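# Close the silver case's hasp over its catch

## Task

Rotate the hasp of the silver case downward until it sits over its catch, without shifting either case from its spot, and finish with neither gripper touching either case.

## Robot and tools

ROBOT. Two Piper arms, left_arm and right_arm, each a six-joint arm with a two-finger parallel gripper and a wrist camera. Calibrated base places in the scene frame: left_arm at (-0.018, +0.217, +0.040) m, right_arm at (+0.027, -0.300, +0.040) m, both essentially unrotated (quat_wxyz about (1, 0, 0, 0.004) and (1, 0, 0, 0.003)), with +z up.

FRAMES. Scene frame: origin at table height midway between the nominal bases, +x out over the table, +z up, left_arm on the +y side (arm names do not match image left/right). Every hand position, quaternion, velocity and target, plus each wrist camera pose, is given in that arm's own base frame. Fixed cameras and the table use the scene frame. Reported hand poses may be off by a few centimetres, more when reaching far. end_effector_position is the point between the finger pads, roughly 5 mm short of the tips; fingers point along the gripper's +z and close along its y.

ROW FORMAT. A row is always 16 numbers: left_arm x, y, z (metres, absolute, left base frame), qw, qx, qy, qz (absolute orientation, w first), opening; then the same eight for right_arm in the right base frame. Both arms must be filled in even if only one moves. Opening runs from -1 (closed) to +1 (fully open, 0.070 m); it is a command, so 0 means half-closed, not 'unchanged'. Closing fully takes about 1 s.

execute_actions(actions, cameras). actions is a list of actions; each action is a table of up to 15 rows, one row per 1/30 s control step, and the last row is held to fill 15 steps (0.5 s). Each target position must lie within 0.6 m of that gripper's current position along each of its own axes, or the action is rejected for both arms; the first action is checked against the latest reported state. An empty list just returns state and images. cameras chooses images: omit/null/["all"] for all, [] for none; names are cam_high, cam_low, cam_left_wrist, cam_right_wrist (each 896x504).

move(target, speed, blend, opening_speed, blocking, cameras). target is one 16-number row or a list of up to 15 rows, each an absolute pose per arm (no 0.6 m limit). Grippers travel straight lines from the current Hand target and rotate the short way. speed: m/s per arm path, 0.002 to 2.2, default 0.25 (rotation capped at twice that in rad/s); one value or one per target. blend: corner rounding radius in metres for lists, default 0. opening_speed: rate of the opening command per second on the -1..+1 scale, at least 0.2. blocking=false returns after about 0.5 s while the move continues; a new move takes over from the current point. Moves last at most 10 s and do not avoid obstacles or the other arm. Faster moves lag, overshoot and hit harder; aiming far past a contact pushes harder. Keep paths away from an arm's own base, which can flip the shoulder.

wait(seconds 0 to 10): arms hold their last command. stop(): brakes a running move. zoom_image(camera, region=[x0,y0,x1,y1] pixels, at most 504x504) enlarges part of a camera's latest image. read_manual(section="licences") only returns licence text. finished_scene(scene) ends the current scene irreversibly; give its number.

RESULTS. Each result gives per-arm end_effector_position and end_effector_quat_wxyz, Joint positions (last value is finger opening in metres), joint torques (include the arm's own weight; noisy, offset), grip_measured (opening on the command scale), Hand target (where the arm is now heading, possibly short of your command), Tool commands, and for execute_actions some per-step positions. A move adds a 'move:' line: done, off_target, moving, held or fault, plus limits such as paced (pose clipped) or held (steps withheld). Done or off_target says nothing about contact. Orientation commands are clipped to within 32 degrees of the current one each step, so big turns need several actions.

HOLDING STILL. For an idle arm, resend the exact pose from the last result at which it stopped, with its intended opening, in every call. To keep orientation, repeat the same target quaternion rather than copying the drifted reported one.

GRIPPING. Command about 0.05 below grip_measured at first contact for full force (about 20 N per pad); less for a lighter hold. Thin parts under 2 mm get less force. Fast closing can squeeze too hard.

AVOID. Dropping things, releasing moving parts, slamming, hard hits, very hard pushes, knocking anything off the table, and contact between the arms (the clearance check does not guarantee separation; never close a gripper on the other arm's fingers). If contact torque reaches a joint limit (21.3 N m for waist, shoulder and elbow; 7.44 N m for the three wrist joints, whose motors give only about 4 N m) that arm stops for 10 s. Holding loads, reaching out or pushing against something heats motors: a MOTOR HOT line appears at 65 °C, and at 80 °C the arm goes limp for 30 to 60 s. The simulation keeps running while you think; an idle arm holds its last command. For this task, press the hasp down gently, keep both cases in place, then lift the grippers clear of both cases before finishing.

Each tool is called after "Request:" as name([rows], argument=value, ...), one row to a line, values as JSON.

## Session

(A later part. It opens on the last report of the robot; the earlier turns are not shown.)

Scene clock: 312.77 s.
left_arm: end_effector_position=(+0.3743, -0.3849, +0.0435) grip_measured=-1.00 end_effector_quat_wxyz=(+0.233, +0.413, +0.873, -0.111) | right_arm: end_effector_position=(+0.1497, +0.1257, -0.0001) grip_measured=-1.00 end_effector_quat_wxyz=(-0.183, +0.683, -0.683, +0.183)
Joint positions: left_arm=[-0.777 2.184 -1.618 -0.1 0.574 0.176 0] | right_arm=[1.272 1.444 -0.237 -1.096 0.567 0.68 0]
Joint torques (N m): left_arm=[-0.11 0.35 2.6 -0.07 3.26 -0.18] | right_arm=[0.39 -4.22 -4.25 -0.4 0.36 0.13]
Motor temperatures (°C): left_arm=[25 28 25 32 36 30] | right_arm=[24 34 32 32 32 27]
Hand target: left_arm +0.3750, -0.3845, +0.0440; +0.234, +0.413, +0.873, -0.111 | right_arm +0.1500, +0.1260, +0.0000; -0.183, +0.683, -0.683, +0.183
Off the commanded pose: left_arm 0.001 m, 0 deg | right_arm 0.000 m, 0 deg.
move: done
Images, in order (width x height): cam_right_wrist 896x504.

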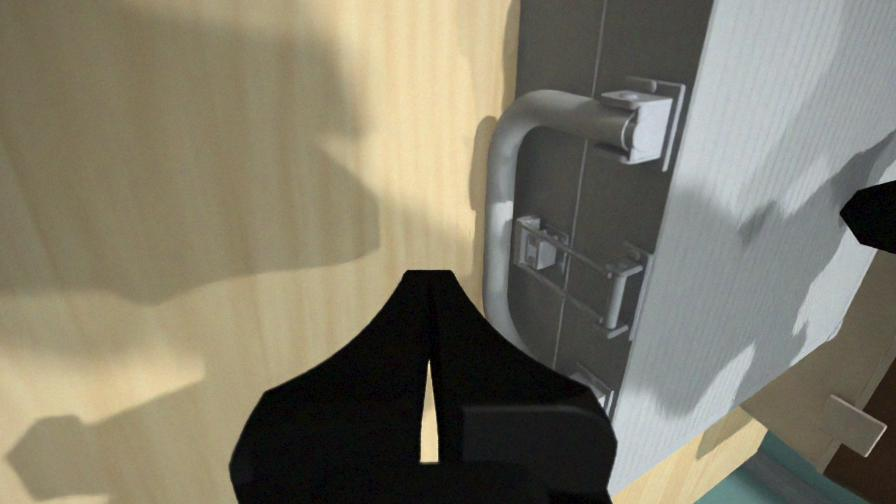

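Request:
move(target=[0.365,-0.365,0.11,0.234,0.4128,0.8732,-0.1106,-1,0.130,0.126,0.03,0.183,-0.683,0.683,-0.183,-1], speed=0.12)

Request:
zoom_image(camera="cam_right_wrist", region=[448, 90, 748, 315])

Scene clock: 331.03 s.
left_arm: end_effector_position=(+0.3649, -0.3653, +0.1108) grip_measured=-1.00 end_effector_quat_wxyz=(+0.235, +0.413, +0.873, -0.111) | right_arm: end_effector_position=(+0.1298, +0.1262, +0.0302) grip_measured=-1.00 end_effector_quat_wxyz=(-0.183, +0.683, -0.683, +0.182)
Joint positions: left_arm=[-0.759 2.033 -1.635 -0.093 0.74 0.176 0] | right_arm=[1.421 1.271 -0.289 -0.797 0.762 0.465 0]
Joint torques (N m): left_arm=[0.48 -11.51 -4.41 -0.08 -0.82 -0.02] | right_arm=[0.69 -2.8 -4.19 -0.54 0.23 0.14]
Motor temperatures (°C): left_arm=[25 28 25 32 32 30] | right_arm=[24 34 32 32 32 27]
Hand target: left_arm +0.3650, -0.3650, +0.1100; +0.234, +0.413, +0.873, -0.111 | right_arm +0.1300, +0.1260, +0.0300; -0.183, +0.683, -0.683, +0.183
Off the commanded pose: left_arm 0.001 m, 0 deg | right_arm 0.000 m, 0 deg.
move: done

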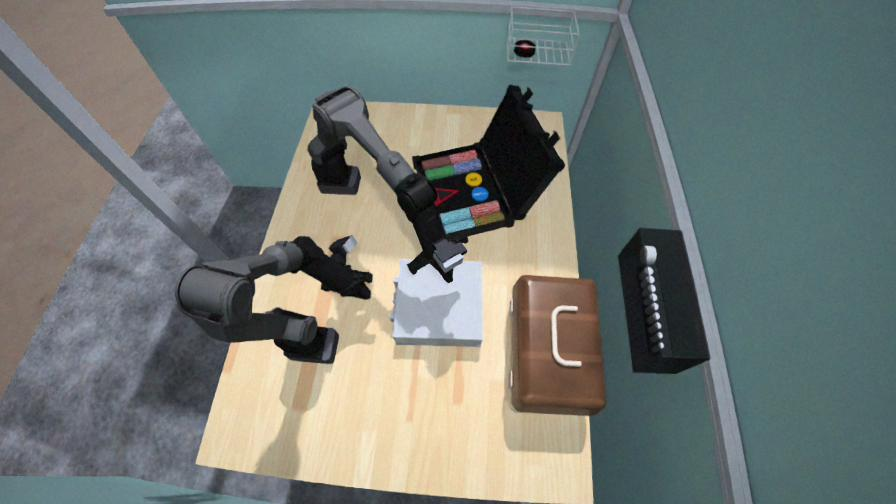

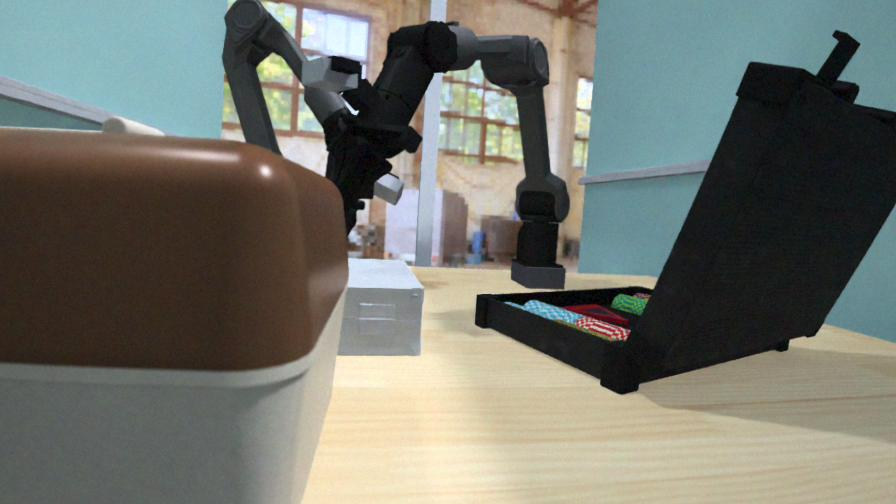

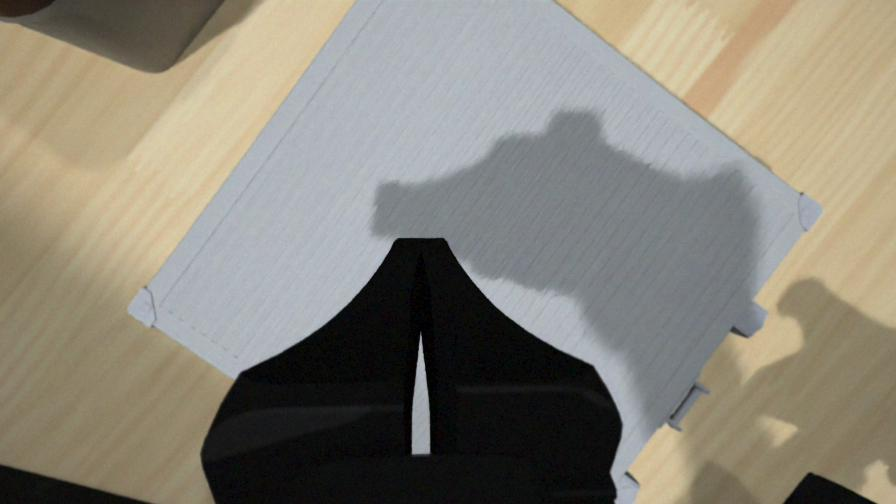

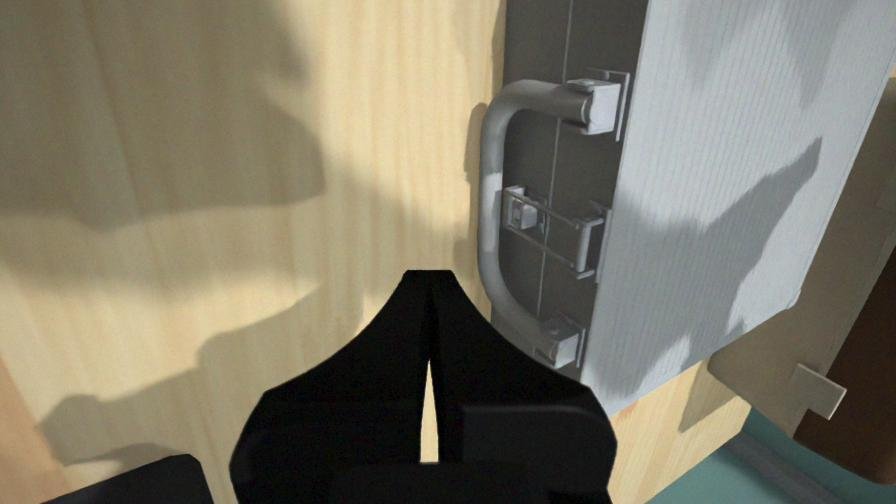

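Scaled by 1.680.

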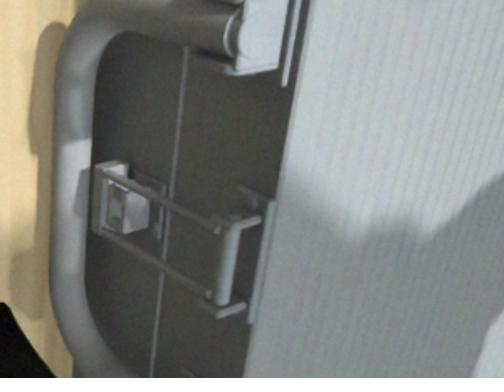

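Request:
finished_scene(scene=2)

The scene is finished: the task was done.


## Next scene

The same job, from a new start.

Done. Now the same approach in scene 3.

Request:
execute_actions(actions=[])

Request:
zoom_image(camera="cam_high", region=[340, 240, 500, 370])

Scene clock: 0.00 s.
left_arm: end_effector_position=(+0.1815, -0.3434, +0.1727) grip_measured=+0.98 end_effector_quat_wxyz=(+0.151, +0.737, +0.644, -0.139) | right_arm: end_effector_position=(+0.5365, -0.2199, +0.0999) grip_measured=+0.99 end_effector_quat_wxyz=(+0.341, +0.310, +0.882, -0.102)
Joint positions: left_arm=[-0.945 1.659 -1.385 -0.283 1.065 0.859 0.069] | right_arm=[-0.309 2.188 -1.75 -0.406 0.556 0.641 0.07]
Joint torques (N m): no reading
Motor temperatures (°C): left_arm=[25 27 24 31 26 29] | right_arm=[24 33 30 32 30 27]
Hand target: left_arm +0.1815, -0.3434, +0.1727; +0.151, +0.737, +0.644, -0.139 | right_arm +0.5365, -0.2199, +0.0999; +0.341, +0.310, +0.882, -0.102
Tool commands: left_gripper/opening=+1.0 right_gripper/opening=+1.0

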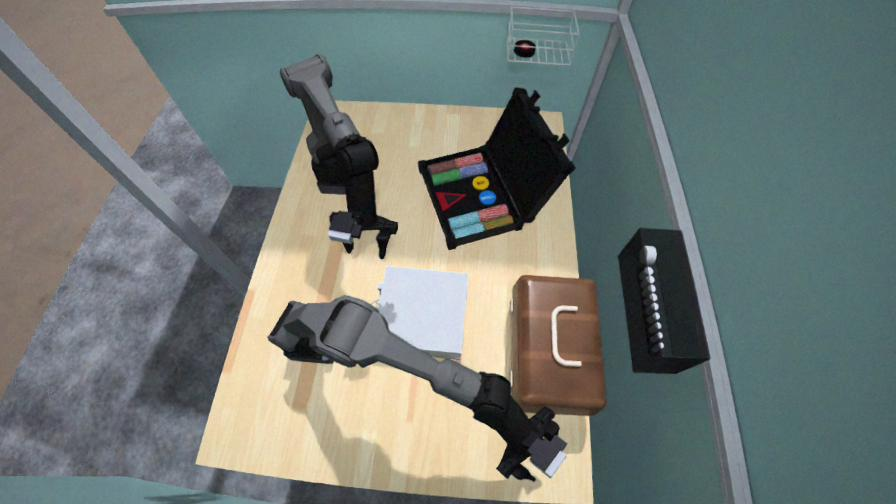

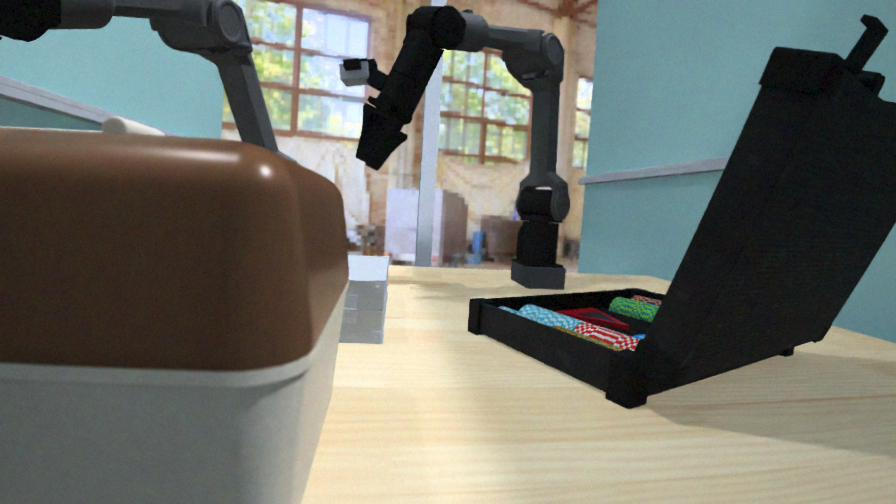

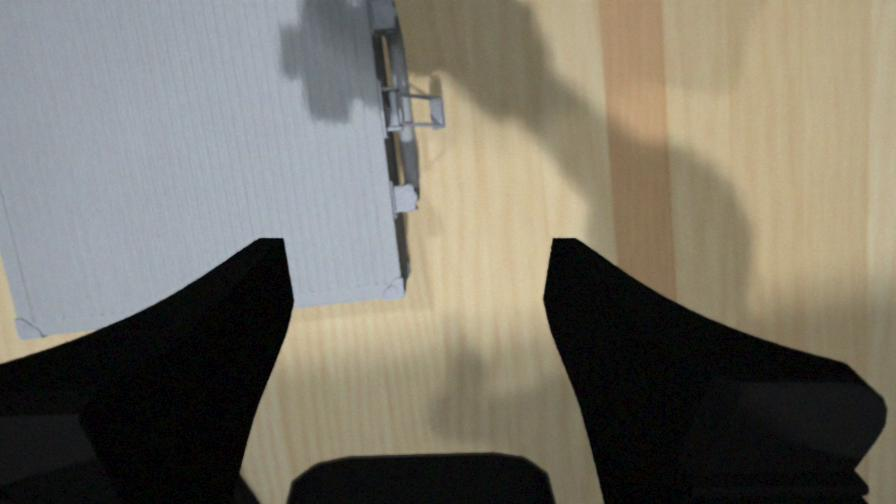

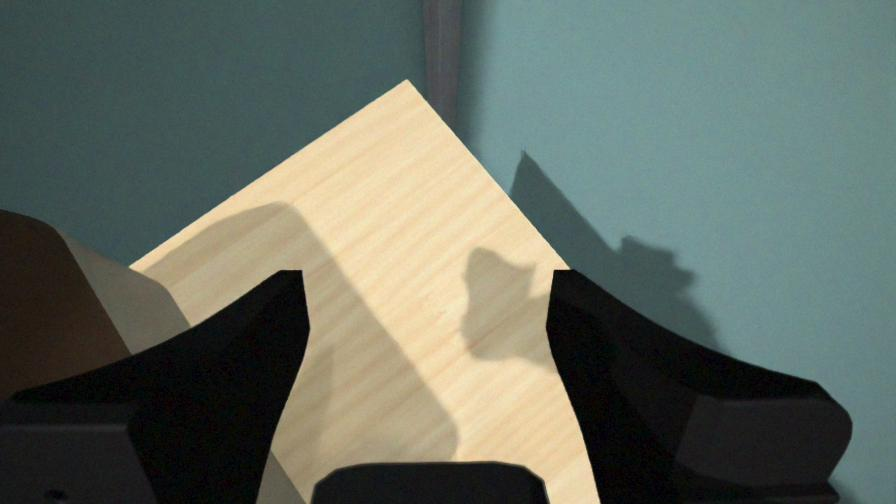

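Scaled by 3.150.

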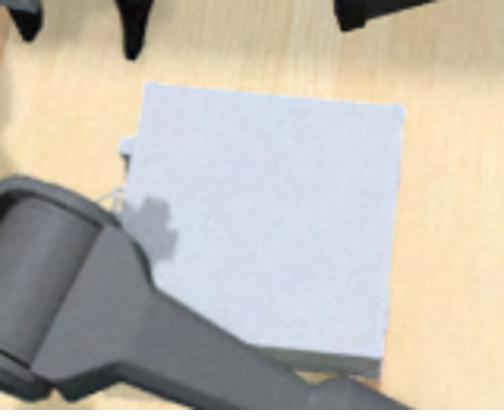

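Request:
zoom_image(camera="cam_left_wrist", region=[330, 0, 490, 310])

Scaled by 1.626.

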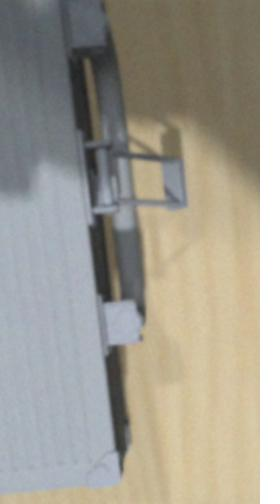

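Request:
move([
  [0.25,-0.25,0.24,0.234,0.4128,0.8732,-0.1106,-1,0.42,-0.17,0.24,0.341,0.310,0.882,-0.102,-1],
  [0.26,-0.25,0.24,0.234,0.4128,0.8732,-0.1106,-1,0.24,0.00,0.22,-0.01,0.58,-0.81,0.1,-1],
  [0.26,-0.25,0.24,0.234,0.4128,0.8732,-0.1106,-1,0.128,0.114,0.10,-0.183,0.683,-0.683,0.183,-1],
], speed=[0.35,0.45,0.3], blend=[0.03,0.03,0], cameras=["cam_high","cam_right_wrist"])

Request:
zoom_image(camera="cam_right_wrist", region=[248, 60, 648, 360])

Scene clock: 94.83 s.
left_arm: end_effector_position=(+0.2599, -0.2500, +0.2401) grip_measured=-1.00 end_effector_quat_wxyz=(+0.234, +0.413, +0.873, -0.111) | right_arm: end_effector_position=(+0.1280, +0.1141, +0.1001) grip_measured=-1.00 end_effector_quat_wxyz=(-0.183, +0.683, -0.683, +0.183)
Joint positions: left_arm=[-0.714 1.436 -1.357 -0.096 1.063 0.193 0] | right_arm=[1.422 1.001 -0.463 -0.584 1.111 0.115 0]
Joint torques (N m): left_arm=[0.88 -5.69 -5.9 -0.27 -0.61 0.05] | right_arm=[0.66 -1.86 -5.29 -0.58 0.05 -0.03]
Motor temperatures (°C): left_arm=[25 28 25 31 26 29] | right_arm=[24 36 31 32 30 27]
Hand target: left_arm +0.2600, -0.2500, +0.2400; +0.234, +0.413, +0.873, -0.111 | right_arm +0.1280, +0.1140, +0.1000; -0.183, +0.683, -0.683, +0.183
Off the commanded pose: left_arm 0.000 m, 0 deg | right_arm 0.000 m, 0 deg.
move: done
Images, in order (width x height): cam_high 896x504, cam_right_wrist 896x504.

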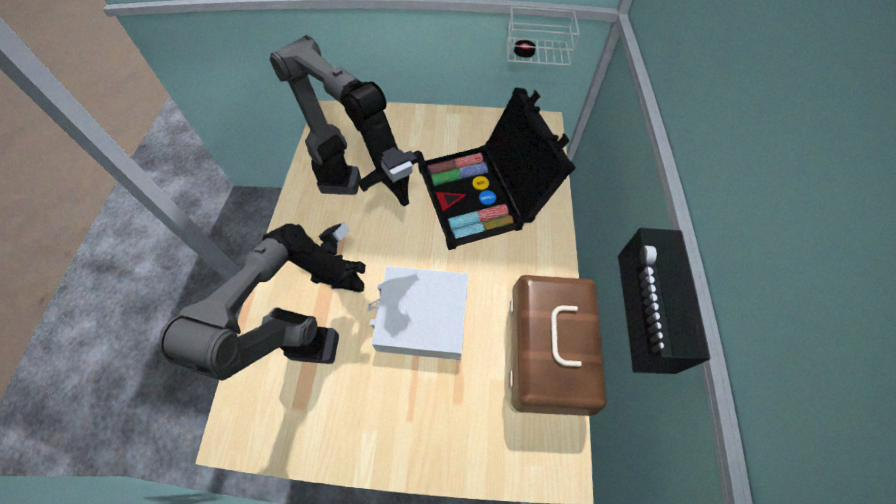

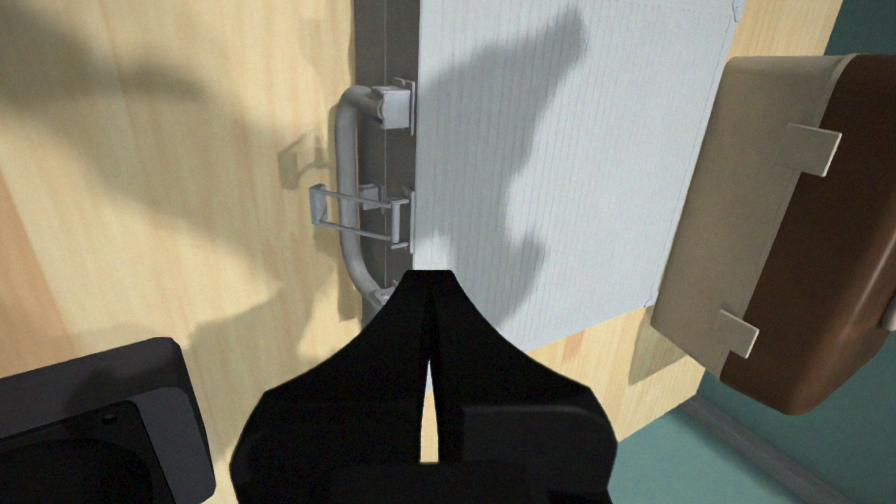

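Scaled by 1.260.

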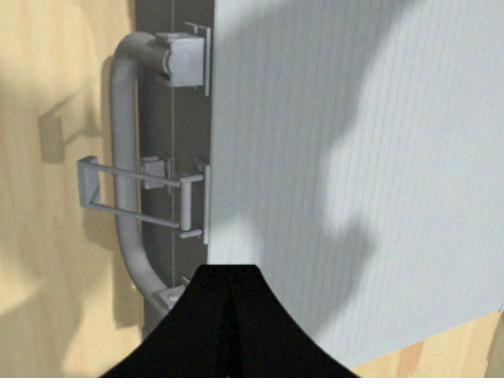

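Request:
move([
  [0.33,-0.36,0.14,0.234,0.4128,0.8732,-0.1106,-1,0.122,0.112,0.06,-0.183,0.683,-0.683,0.183,-1],
  [0.32,-0.3875,0.049,0.234,0.4128,0.8732,-0.1106,-1,0.122,0.112,0.015,-0.183,0.683,-0.683,0.183,-1],
], speed=[0.25,0.1], blend=[0.02,0], cameras=["cam_left_wrist","cam_right_wrist"])

Request:
zoom_image(camera="cam_right_wrist", region=[298, 90, 598, 315])

Scene clock: 135.70 s.
left_arm: end_effector_position=(+0.3197, -0.3874, +0.0480) grip_measured=-1.00 end_effector_quat_wxyz=(+0.233, +0.413, +0.874, -0.110) | right_arm: end_effector_position=(+0.1221, +0.1120, +0.0149) grip_measured=-1.00 end_effector_quat_wxyz=(-0.183, +0.683, -0.683, +0.183)
Joint positions: left_arm=[-0.88 2.061 -1.419 -0.004 0.494 0.006 0] | right_arm=[1.472 1.283 -0.205 -0.855 0.72 0.599 0]
Joint torques (N m): left_arm=[1.03 -12.75 -4.96 -0.07 -0.62 0.08] | right_arm=[1.03 -2.91 -3.86 -0.12 0.56 -0.04]
Motor temperatures (°C): left_arm=[25 28 25 31 27 29] | right_arm=[24 34 31 32 30 27]
Hand target: left_arm +0.3200, -0.3875, +0.0490; +0.234, +0.413, +0.873, -0.111 | right_arm +0.1220, +0.1120, +0.0150; -0.183, +0.683, -0.683, +0.183
Off the commanded pose: left_arm 0.001 m, 0 deg | right_arm 0.000 m, 0 deg.
move: done
Images, in order (width x height): cam_left_wrist 896x504, cam_right_wrist 896x504.

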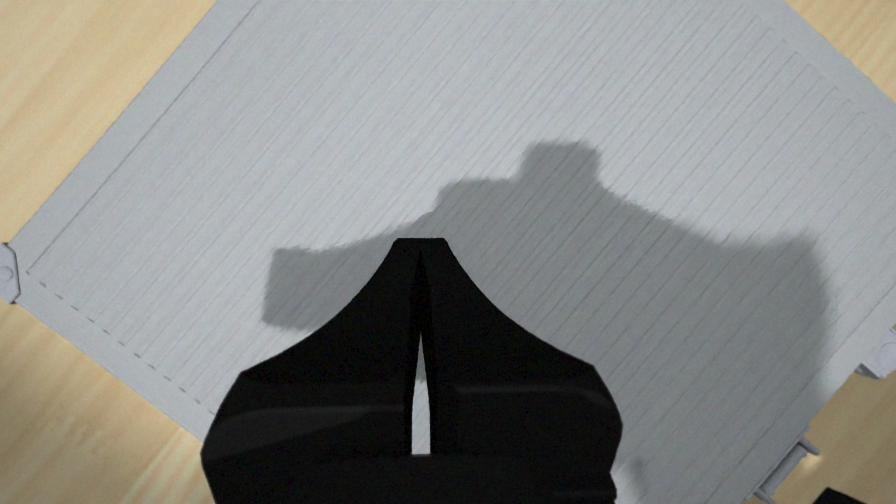

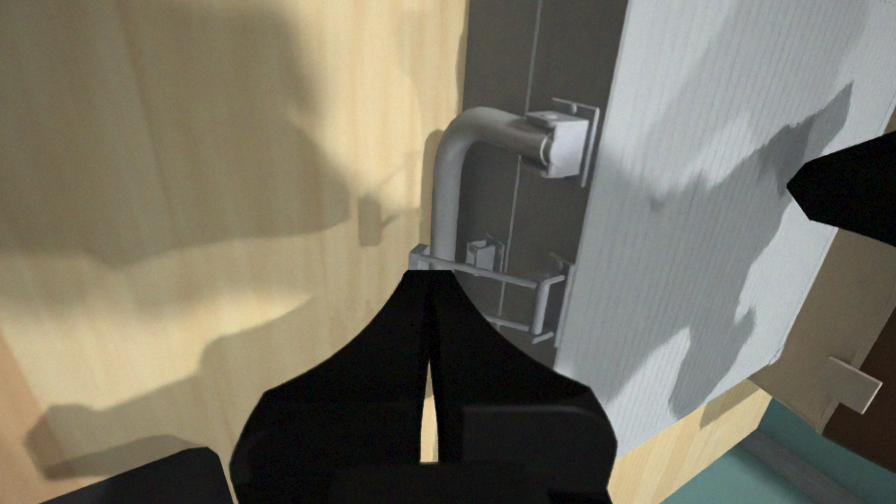

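Scaled by 1.680.

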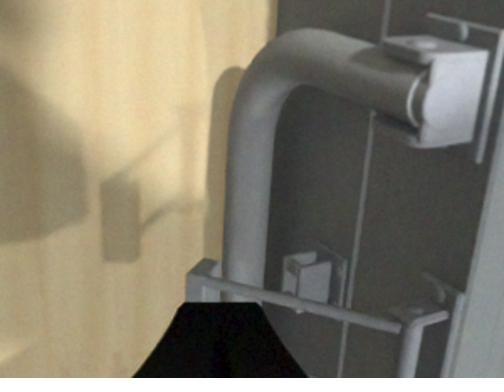

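Request:
move([
  [0.32,-0.3875,0.045,0.234,0.4128,0.8732,-0.1106,-1,0.1222,0.112,0.004,-0.183,0.683,-0.683,0.183,-1],
  [0.32,-0.3875,0.044,0.234,0.4128,0.8732,-0.1106,-1,0.1235,0.112,-0.002,-0.183,0.683,-0.683,0.183,-1],
  [0.32,-0.3875,0.043,0.234,0.4128,0.8732,-0.1106,-1,0.1307,0.112,-0.0075,-0.183,0.683,-0.683,0.183,-1],
], speed=0.05, blend=[0.003,0.003,0], cameras=["cam_right_wrist"])

Request:
zoom_image(camera="cam_right_wrist", region=[368, 90, 668, 315])

Scene clock: 149.03 s.
left_arm: end_effector_position=(+0.3202, -0.3880, +0.0445) grip_measured=-1.00 end_effector_quat_wxyz=(+0.235, +0.413, +0.873, -0.111) | right_arm: end_effector_position=(+0.1308, +0.1120, -0.0075) grip_measured=-1.00 end_effector_quat_wxyz=(-0.183, +0.683, -0.683, +0.183)
Joint positions: left_arm=[-0.88 2.067 -1.411 -0.004 0.475 0.006 0] | right_arm=[1.396 1.428 -0.161 -1.102 0.585 0.824 0]
Joint torques (N m): left_arm=[1.03 -8.14 -2.18 -0.21 -0.53 0.06] | right_arm=[1.07 -3.1 -2.44 -0.04 0.6 -0.02]
Motor temperatures (°C): left_arm=[25 29 25 30 27 29] | right_arm=[24 34 31 32 30 27]
Hand target: left_arm +0.3200, -0.3875, +0.0430; +0.234, +0.413, +0.873, -0.111 | right_arm +0.1307, +0.1120, -0.0075; -0.183, +0.683, -0.683, +0.183
Off the commanded pose: left_arm 0.002 m, 0 deg | right_arm 0.000 m, 0 deg.
move: done
Images, in order (width x height): cam_right_wrist 896x504.

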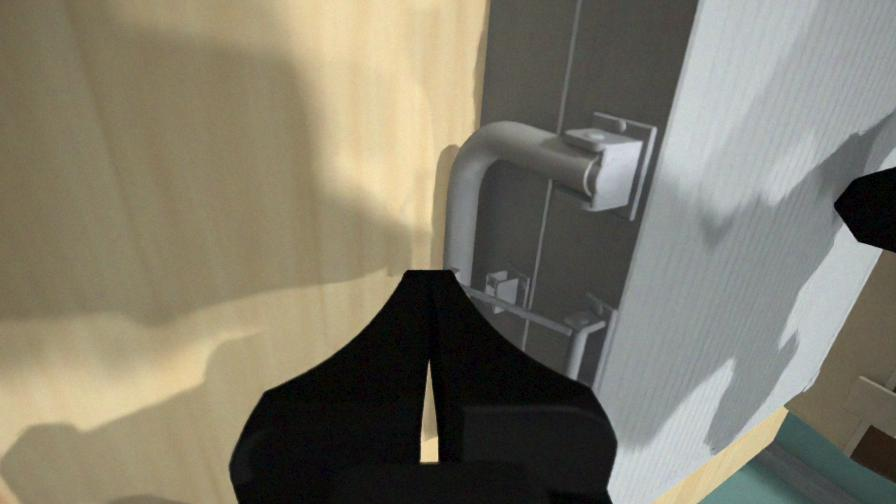

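Scaled by 1.680.

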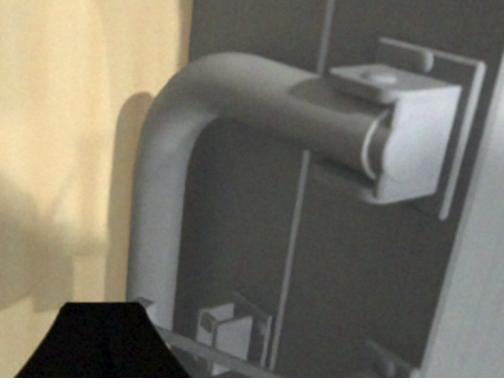

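Request:
move(target=[0.32,-0.3875,0.0425,0.234,0.4128,0.8732,-0.1106,-1,0.1375,0.112,-0.0095,-0.183,0.683,-0.683,0.183,-1], speed=0.04, cameras=["cam_right_wrist"])

Request:
zoom_image(camera="cam_right_wrist", region=[398, 110, 698, 335])

Scene clock: 162.10 s.
left_arm: end_effector_position=(+0.3199, -0.3876, +0.0432) grip_measured=-1.00 end_effector_quat_wxyz=(+0.234, +0.413, +0.873, -0.111) | right_arm: end_effector_position=(+0.1375, +0.1121, -0.0094) grip_measured=-1.00 end_effector_quat_wxyz=(-0.183, +0.683, -0.683, +0.183)
Joint positions: left_arm=[-0.88 2.069 -1.409 -0.004 0.474 0.006 0] | right_arm=[1.338 1.445 -0.161 -1.166 0.558 0.836 0]
Joint torques (N m): left_arm=[0.91 1.55 2.25 -0.02 0.94 -0.04] | right_arm=[0.32 -2.78 -3.73 -0.03 0.71 0.14]
Motor temperatures (°C): left_arm=[25 28 25 30 27 29] | right_arm=[24 33 31 32 30 27]
Hand target: left_arm +0.3200, -0.3875, +0.0425; +0.234, +0.413, +0.873, -0.111 | right_arm +0.1375, +0.1120, -0.0095; -0.183, +0.683, -0.683, +0.183
Off the commanded pose: left_arm 0.001 m, 0 deg | right_arm 0.000 m, 0 deg.
move: done
Images, in order (width x height): cam_right_wrist 896x504.

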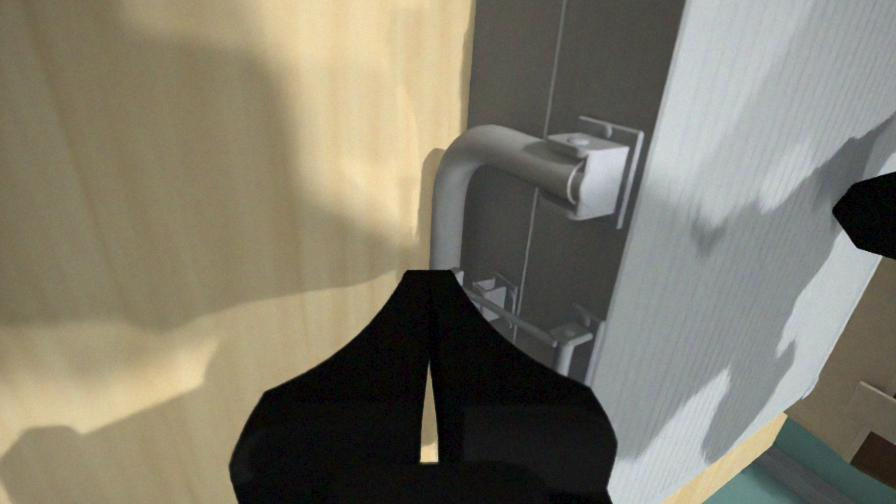

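Scaled by 1.680.

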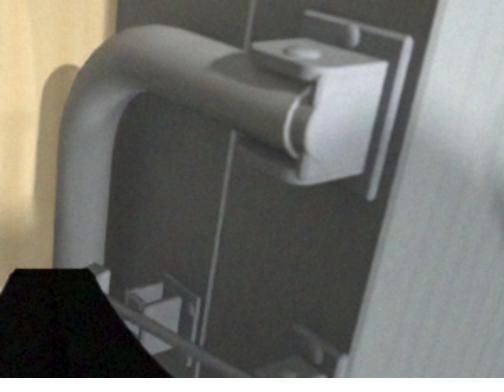

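Request:
move(target=[0.32,-0.3875,0.0425,0.234,0.4128,0.8732,-0.1106,-1,0.1405,0.112,-0.0095,-0.183,0.683,-0.683,0.183,-1], speed=0.03, cameras=["cam_right_wrist"])

Request:
zoom_image(camera="cam_right_wrist", region=[398, 110, 698, 335])

Scene clock: 171.47 s.
left_arm: end_effector_position=(+0.3199, -0.3877, +0.0428) grip_measured=-1.00 end_effector_quat_wxyz=(+0.234, +0.413, +0.873, -0.111) | right_arm: end_effector_position=(+0.1405, +0.1121, -0.0094) grip_measured=-1.00 end_effector_quat_wxyz=(-0.183, +0.683, -0.683, +0.183)
Joint positions: left_arm=[-0.88 2.07 -1.409 -0.004 0.473 0.006 0] | right_arm=[1.314 1.448 -0.164 -1.183 0.55 0.83 0]
Joint torques (N m): left_arm=[0.87 4.09 2.4 -0.11 0.6 0] | right_arm=[0.1 -2.73 -3.66 -0.35 0.61 0.02]
Motor temperatures (°C): left_arm=[25 28 25 30 27 29] | right_arm=[24 33 31 32 30 27]
Hand target: left_arm +0.3200, -0.3875, +0.0425; +0.234, +0.413, +0.873, -0.111 | right_arm +0.1405, +0.1120, -0.0095; -0.183, +0.683, -0.683, +0.183
Off the commanded pose: left_arm 0.000 m, 0 deg | right_arm 0.000 m, 0 deg.
move: done
Images, in order (width x height): cam_right_wrist 896x504.

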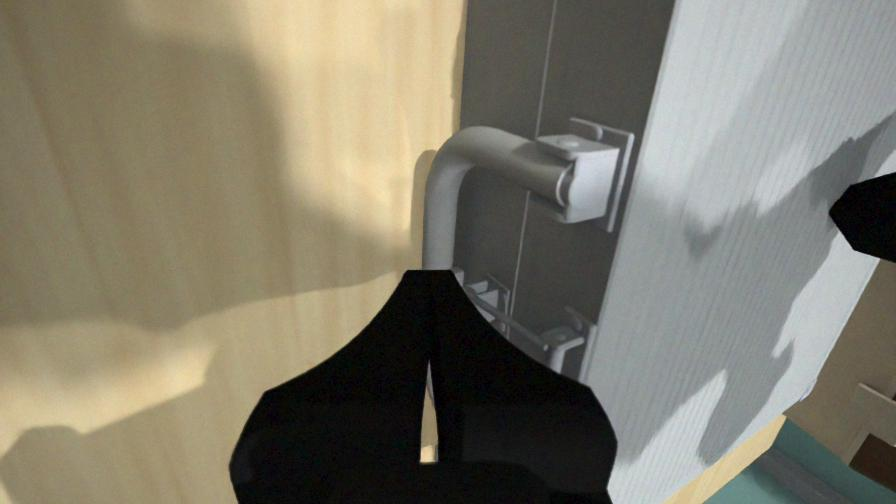

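Scaled by 1.680.

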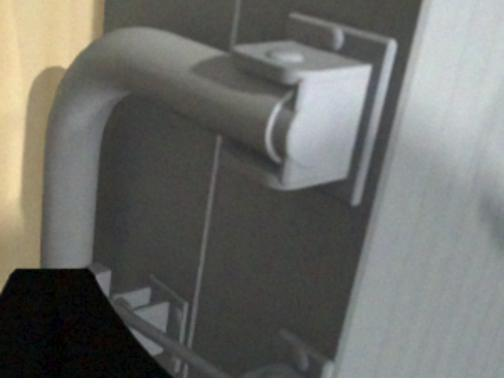

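Request:
move(target=[0.32,-0.3875,0.0425,0.234,0.4128,0.8732,-0.1106,-1,0.1435,0.112,-0.0095,-0.183,0.683,-0.683,0.183,-1], speed=0.03, cameras=["cam_right_wrist"])

Request:
zoom_image(camera="cam_right_wrist", region=[398, 110, 698, 335])

Scene clock: 182.60 s.
left_arm: end_effector_position=(+0.3199, -0.3877, +0.0428) grip_measured=-1.00 end_effector_quat_wxyz=(+0.234, +0.413, +0.873, -0.111) | right_arm: end_effector_position=(+0.1435, +0.1119, -0.0094) grip_measured=-1.00 end_effector_quat_wxyz=(-0.183, +0.683, -0.683, +0.183)
Joint positions: left_arm=[-0.88 2.07 -1.409 -0.004 0.473 0.006 0] | right_arm=[1.288 1.451 -0.167 -1.201 0.541 0.822 0]
Joint torques (N m): left_arm=[0.84 4.07 2.53 -0.15 0.6 0.03] | right_arm=[0.28 -2.77 -3.76 -0.35 0.55 -0.02]
Motor temperatures (°C): left_arm=[25 28 24 30 27 29] | right_arm=[24 33 31 32 30 27]
Hand target: left_arm +0.3200, -0.3875, +0.0425; +0.234, +0.413, +0.873, -0.111 | right_arm +0.1435, +0.1120, -0.0095; -0.183, +0.683, -0.683, +0.183
Off the commanded pose: left_arm 0.000 m, 0 deg | right_arm 0.000 m, 0 deg.
move: done
Images, in order (width x height): cam_right_wrist 896x504.

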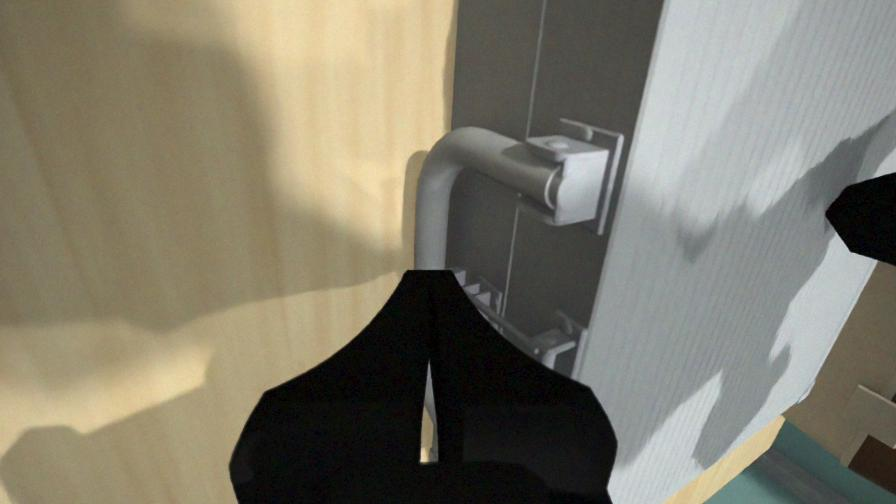

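Scaled by 1.680.

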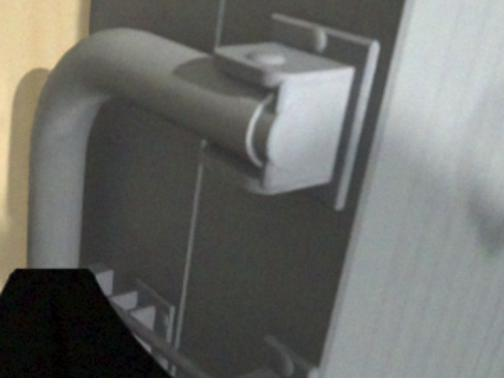

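Request:
move(target=[0.32,-0.3875,0.0425,0.234,0.4128,0.8732,-0.1106,-1,0.1455,0.112,-0.0095,-0.183,0.683,-0.683,0.183,-1], speed=0.03, cameras=["cam_right_wrist"])

Request:
zoom_image(camera="cam_right_wrist", region=[398, 110, 698, 335])

Scene clock: 191.17 s.
left_arm: end_effector_position=(+0.3199, -0.3877, +0.0428) grip_measured=-1.00 end_effector_quat_wxyz=(+0.234, +0.413, +0.873, -0.111) | right_arm: end_effector_position=(+0.1455, +0.1119, -0.0094) grip_measured=-1.00 end_effector_quat_wxyz=(-0.183, +0.683, -0.683, +0.183)
Joint positions: left_arm=[-0.88 2.07 -1.409 -0.004 0.473 0.006 0] | right_arm=[1.273 1.453 -0.169 -1.212 0.536 0.818 0]
Joint torques (N m): left_arm=[0.73 4.08 2.57 -0.14 0.63 0.06] | right_arm=[0.24 -2.84 -3.96 -0.39 0.53 0.01]
Motor temperatures (°C): left_arm=[25 27 24 30 27 29] | right_arm=[24 33 31 32 30 27]
Hand target: left_arm +0.3200, -0.3875, +0.0425; +0.234, +0.413, +0.873, -0.111 | right_arm +0.1455, +0.1120, -0.0095; -0.183, +0.683, -0.683, +0.183
Off the commanded pose: left_arm 0.000 m, 0 deg | right_arm 0.000 m, 0 deg.
move: done
Images, in order (width x height): cam_right_wrist 896x504.

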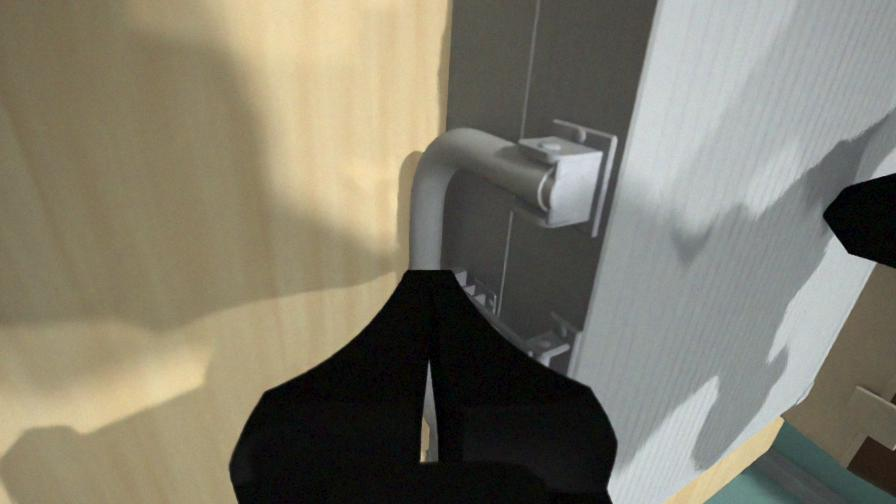

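Scaled by 1.680.

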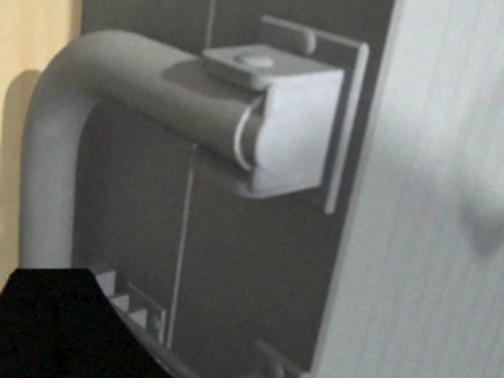

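Request:
move(target=[0.32,-0.3875,0.0425,0.234,0.4128,0.8732,-0.1106,-1,0.1475,0.112,-0.0095,-0.183,0.683,-0.683,0.183,-1], speed=0.03, cameras=["cam_right_wrist"])

Request:
zoom_image(camera="cam_right_wrist", region=[398, 110, 698, 335])

Scene clock: 200.50 s.
left_arm: end_effector_position=(+0.3202, -0.3880, +0.0427) grip_measured=-1.00 end_effector_quat_wxyz=(+0.235, +0.413, +0.873, -0.111) | right_arm: end_effector_position=(+0.1470, +0.1116, -0.0098) grip_measured=-1.00 end_effector_quat_wxyz=(-0.182, +0.683, -0.683, +0.182)
Joint positions: left_arm=[-0.88 2.071 -1.409 -0.004 0.47 0.006 0] | right_arm=[1.256 1.455 -0.17 -1.222 0.529 0.814 0]
Joint torques (N m): left_arm=[-0.33 3 2.56 -0.17 2.5 0.02] | right_arm=[-0.62 -3.14 -5.42 -1.1 1.85 -0.03]
Motor temperatures (°C): left_arm=[25 27 24 30 27 29] | right_arm=[24 33 31 32 30 27]
Hand target: left_arm +0.3200, -0.3875, +0.0425; +0.234, +0.413, +0.873, -0.111 | right_arm +0.1475, +0.1120, -0.0095; -0.183, +0.683, -0.683, +0.183
Off the commanded pose: left_arm 0.001 m, 0 deg | right_arm 0.001 m, 0 deg.
move: done
Images, in order (width x height): cam_right_wrist 896x504.

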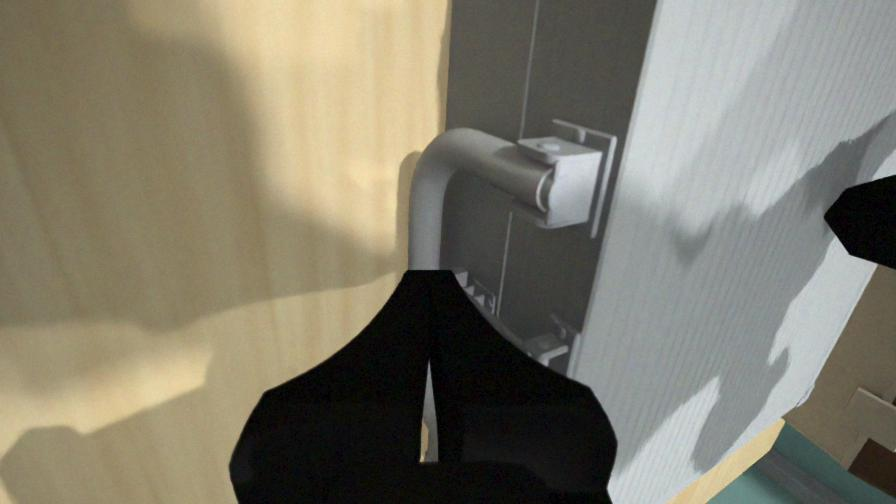

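Scaled by 1.680.

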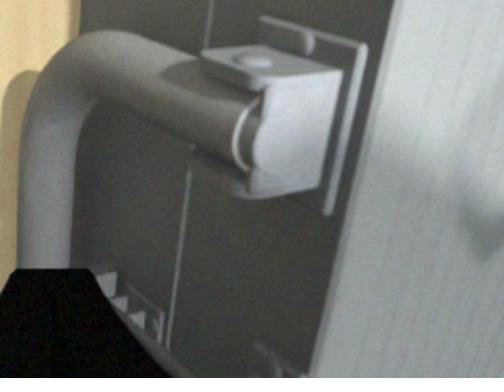

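Request:
move([
  [0.32,-0.3875,0.0435,0.234,0.4128,0.8732,-0.1106,-1,0.128,0.112,-0.006,-0.183,0.683,-0.683,0.183,-1],
  [0.315,-0.37,0.10,0.234,0.4128,0.8732,-0.1106,-1,0.110,0.112,0.015,-0.183,0.683,-0.683,0.183,-1],
], speed=[0.08,0.12])

Request:
zoom_image(camera="cam_right_wrist", region=[428, 90, 728, 315])

Scene clock: 211.47 s.
left_arm: end_effector_position=(+0.3151, -0.3700, +0.1005) grip_measured=-1.00 end_effector_quat_wxyz=(+0.234, +0.413, +0.873, -0.111) | right_arm: end_effector_position=(+0.1099, +0.1120, +0.0151) grip_measured=-1.00 end_effector_quat_wxyz=(-0.183, +0.683, -0.683, +0.183)
Joint positions: left_arm=[-0.86 1.935 -1.434 -0.019 0.633 0.035 0] | right_arm=[1.58 1.279 -0.203 -0.806 0.765 0.655 0]
Joint torques (N m): left_arm=[0.7 -10.33 -4.75 -0.2 -0.85 -0.06] | right_arm=[0.61 -2.77 -3.7 -0.46 0.3 0.13]
Motor temperatures (°C): left_arm=[25 27 24 30 30 29] | right_arm=[24 33 31 32 32 27]
Hand target: left_arm +0.3150, -0.3700, +0.1000; +0.234, +0.413, +0.873, -0.111 | right_arm +0.1100, +0.1120, +0.0150; -0.183, +0.683, -0.683, +0.183
Off the commanded pose: left_arm 0.000 m, 0 deg | right_arm 0.000 m, 0 deg.
move: done

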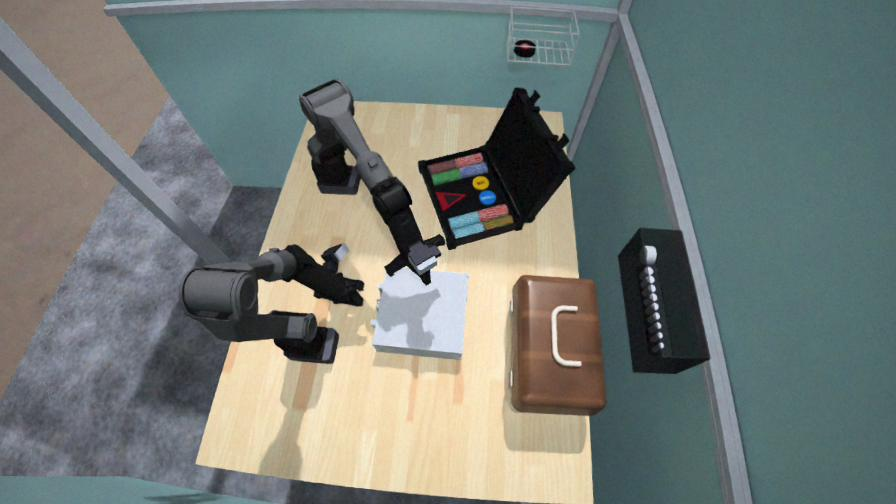

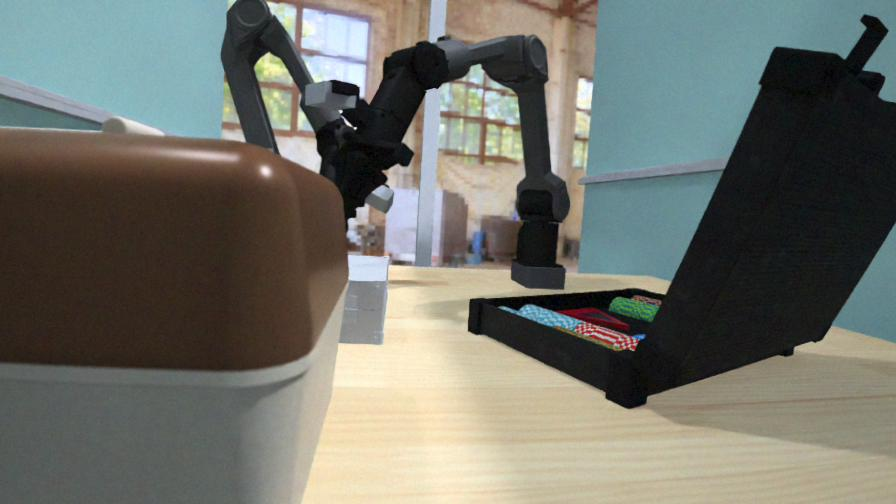

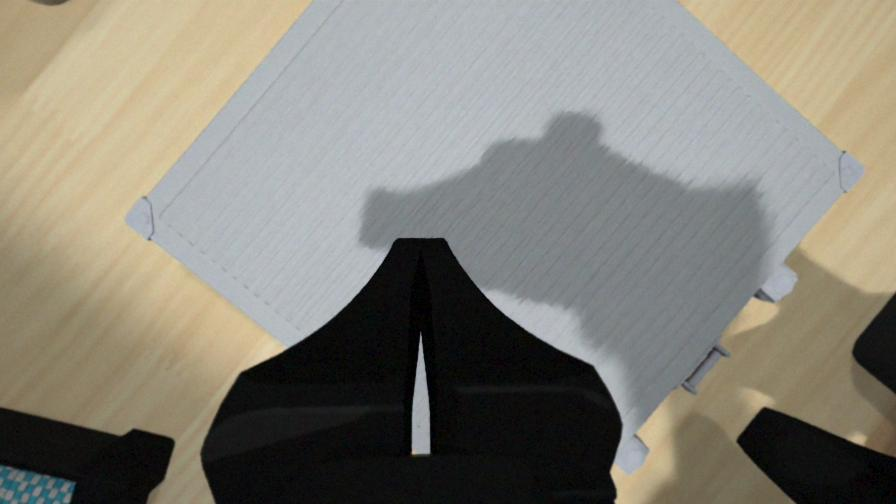

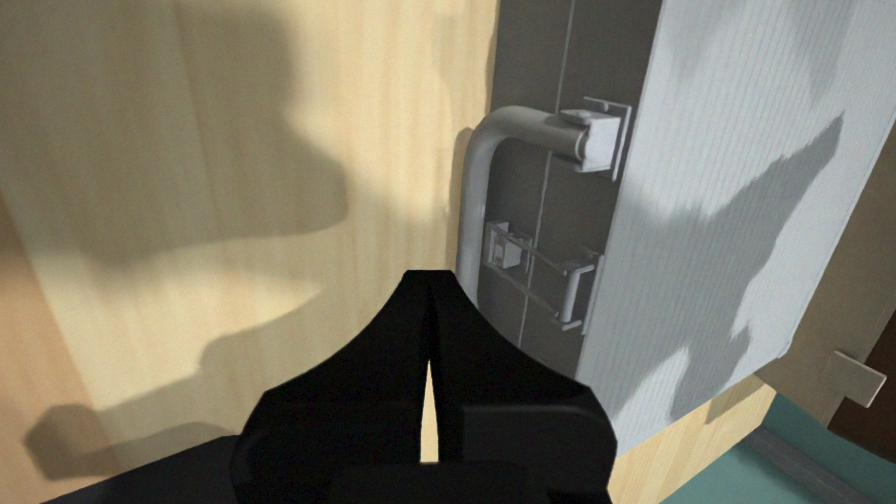

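Scaled by 1.680.

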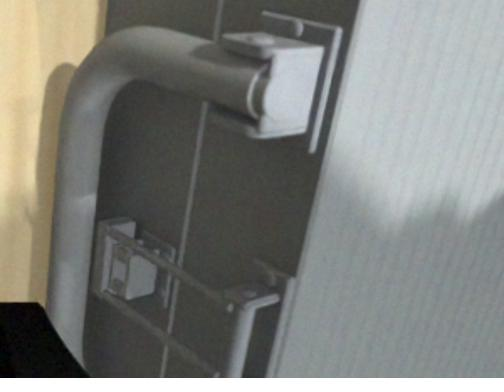

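Request:
finished_scene(scene=3)

The scene is finished: the task was done.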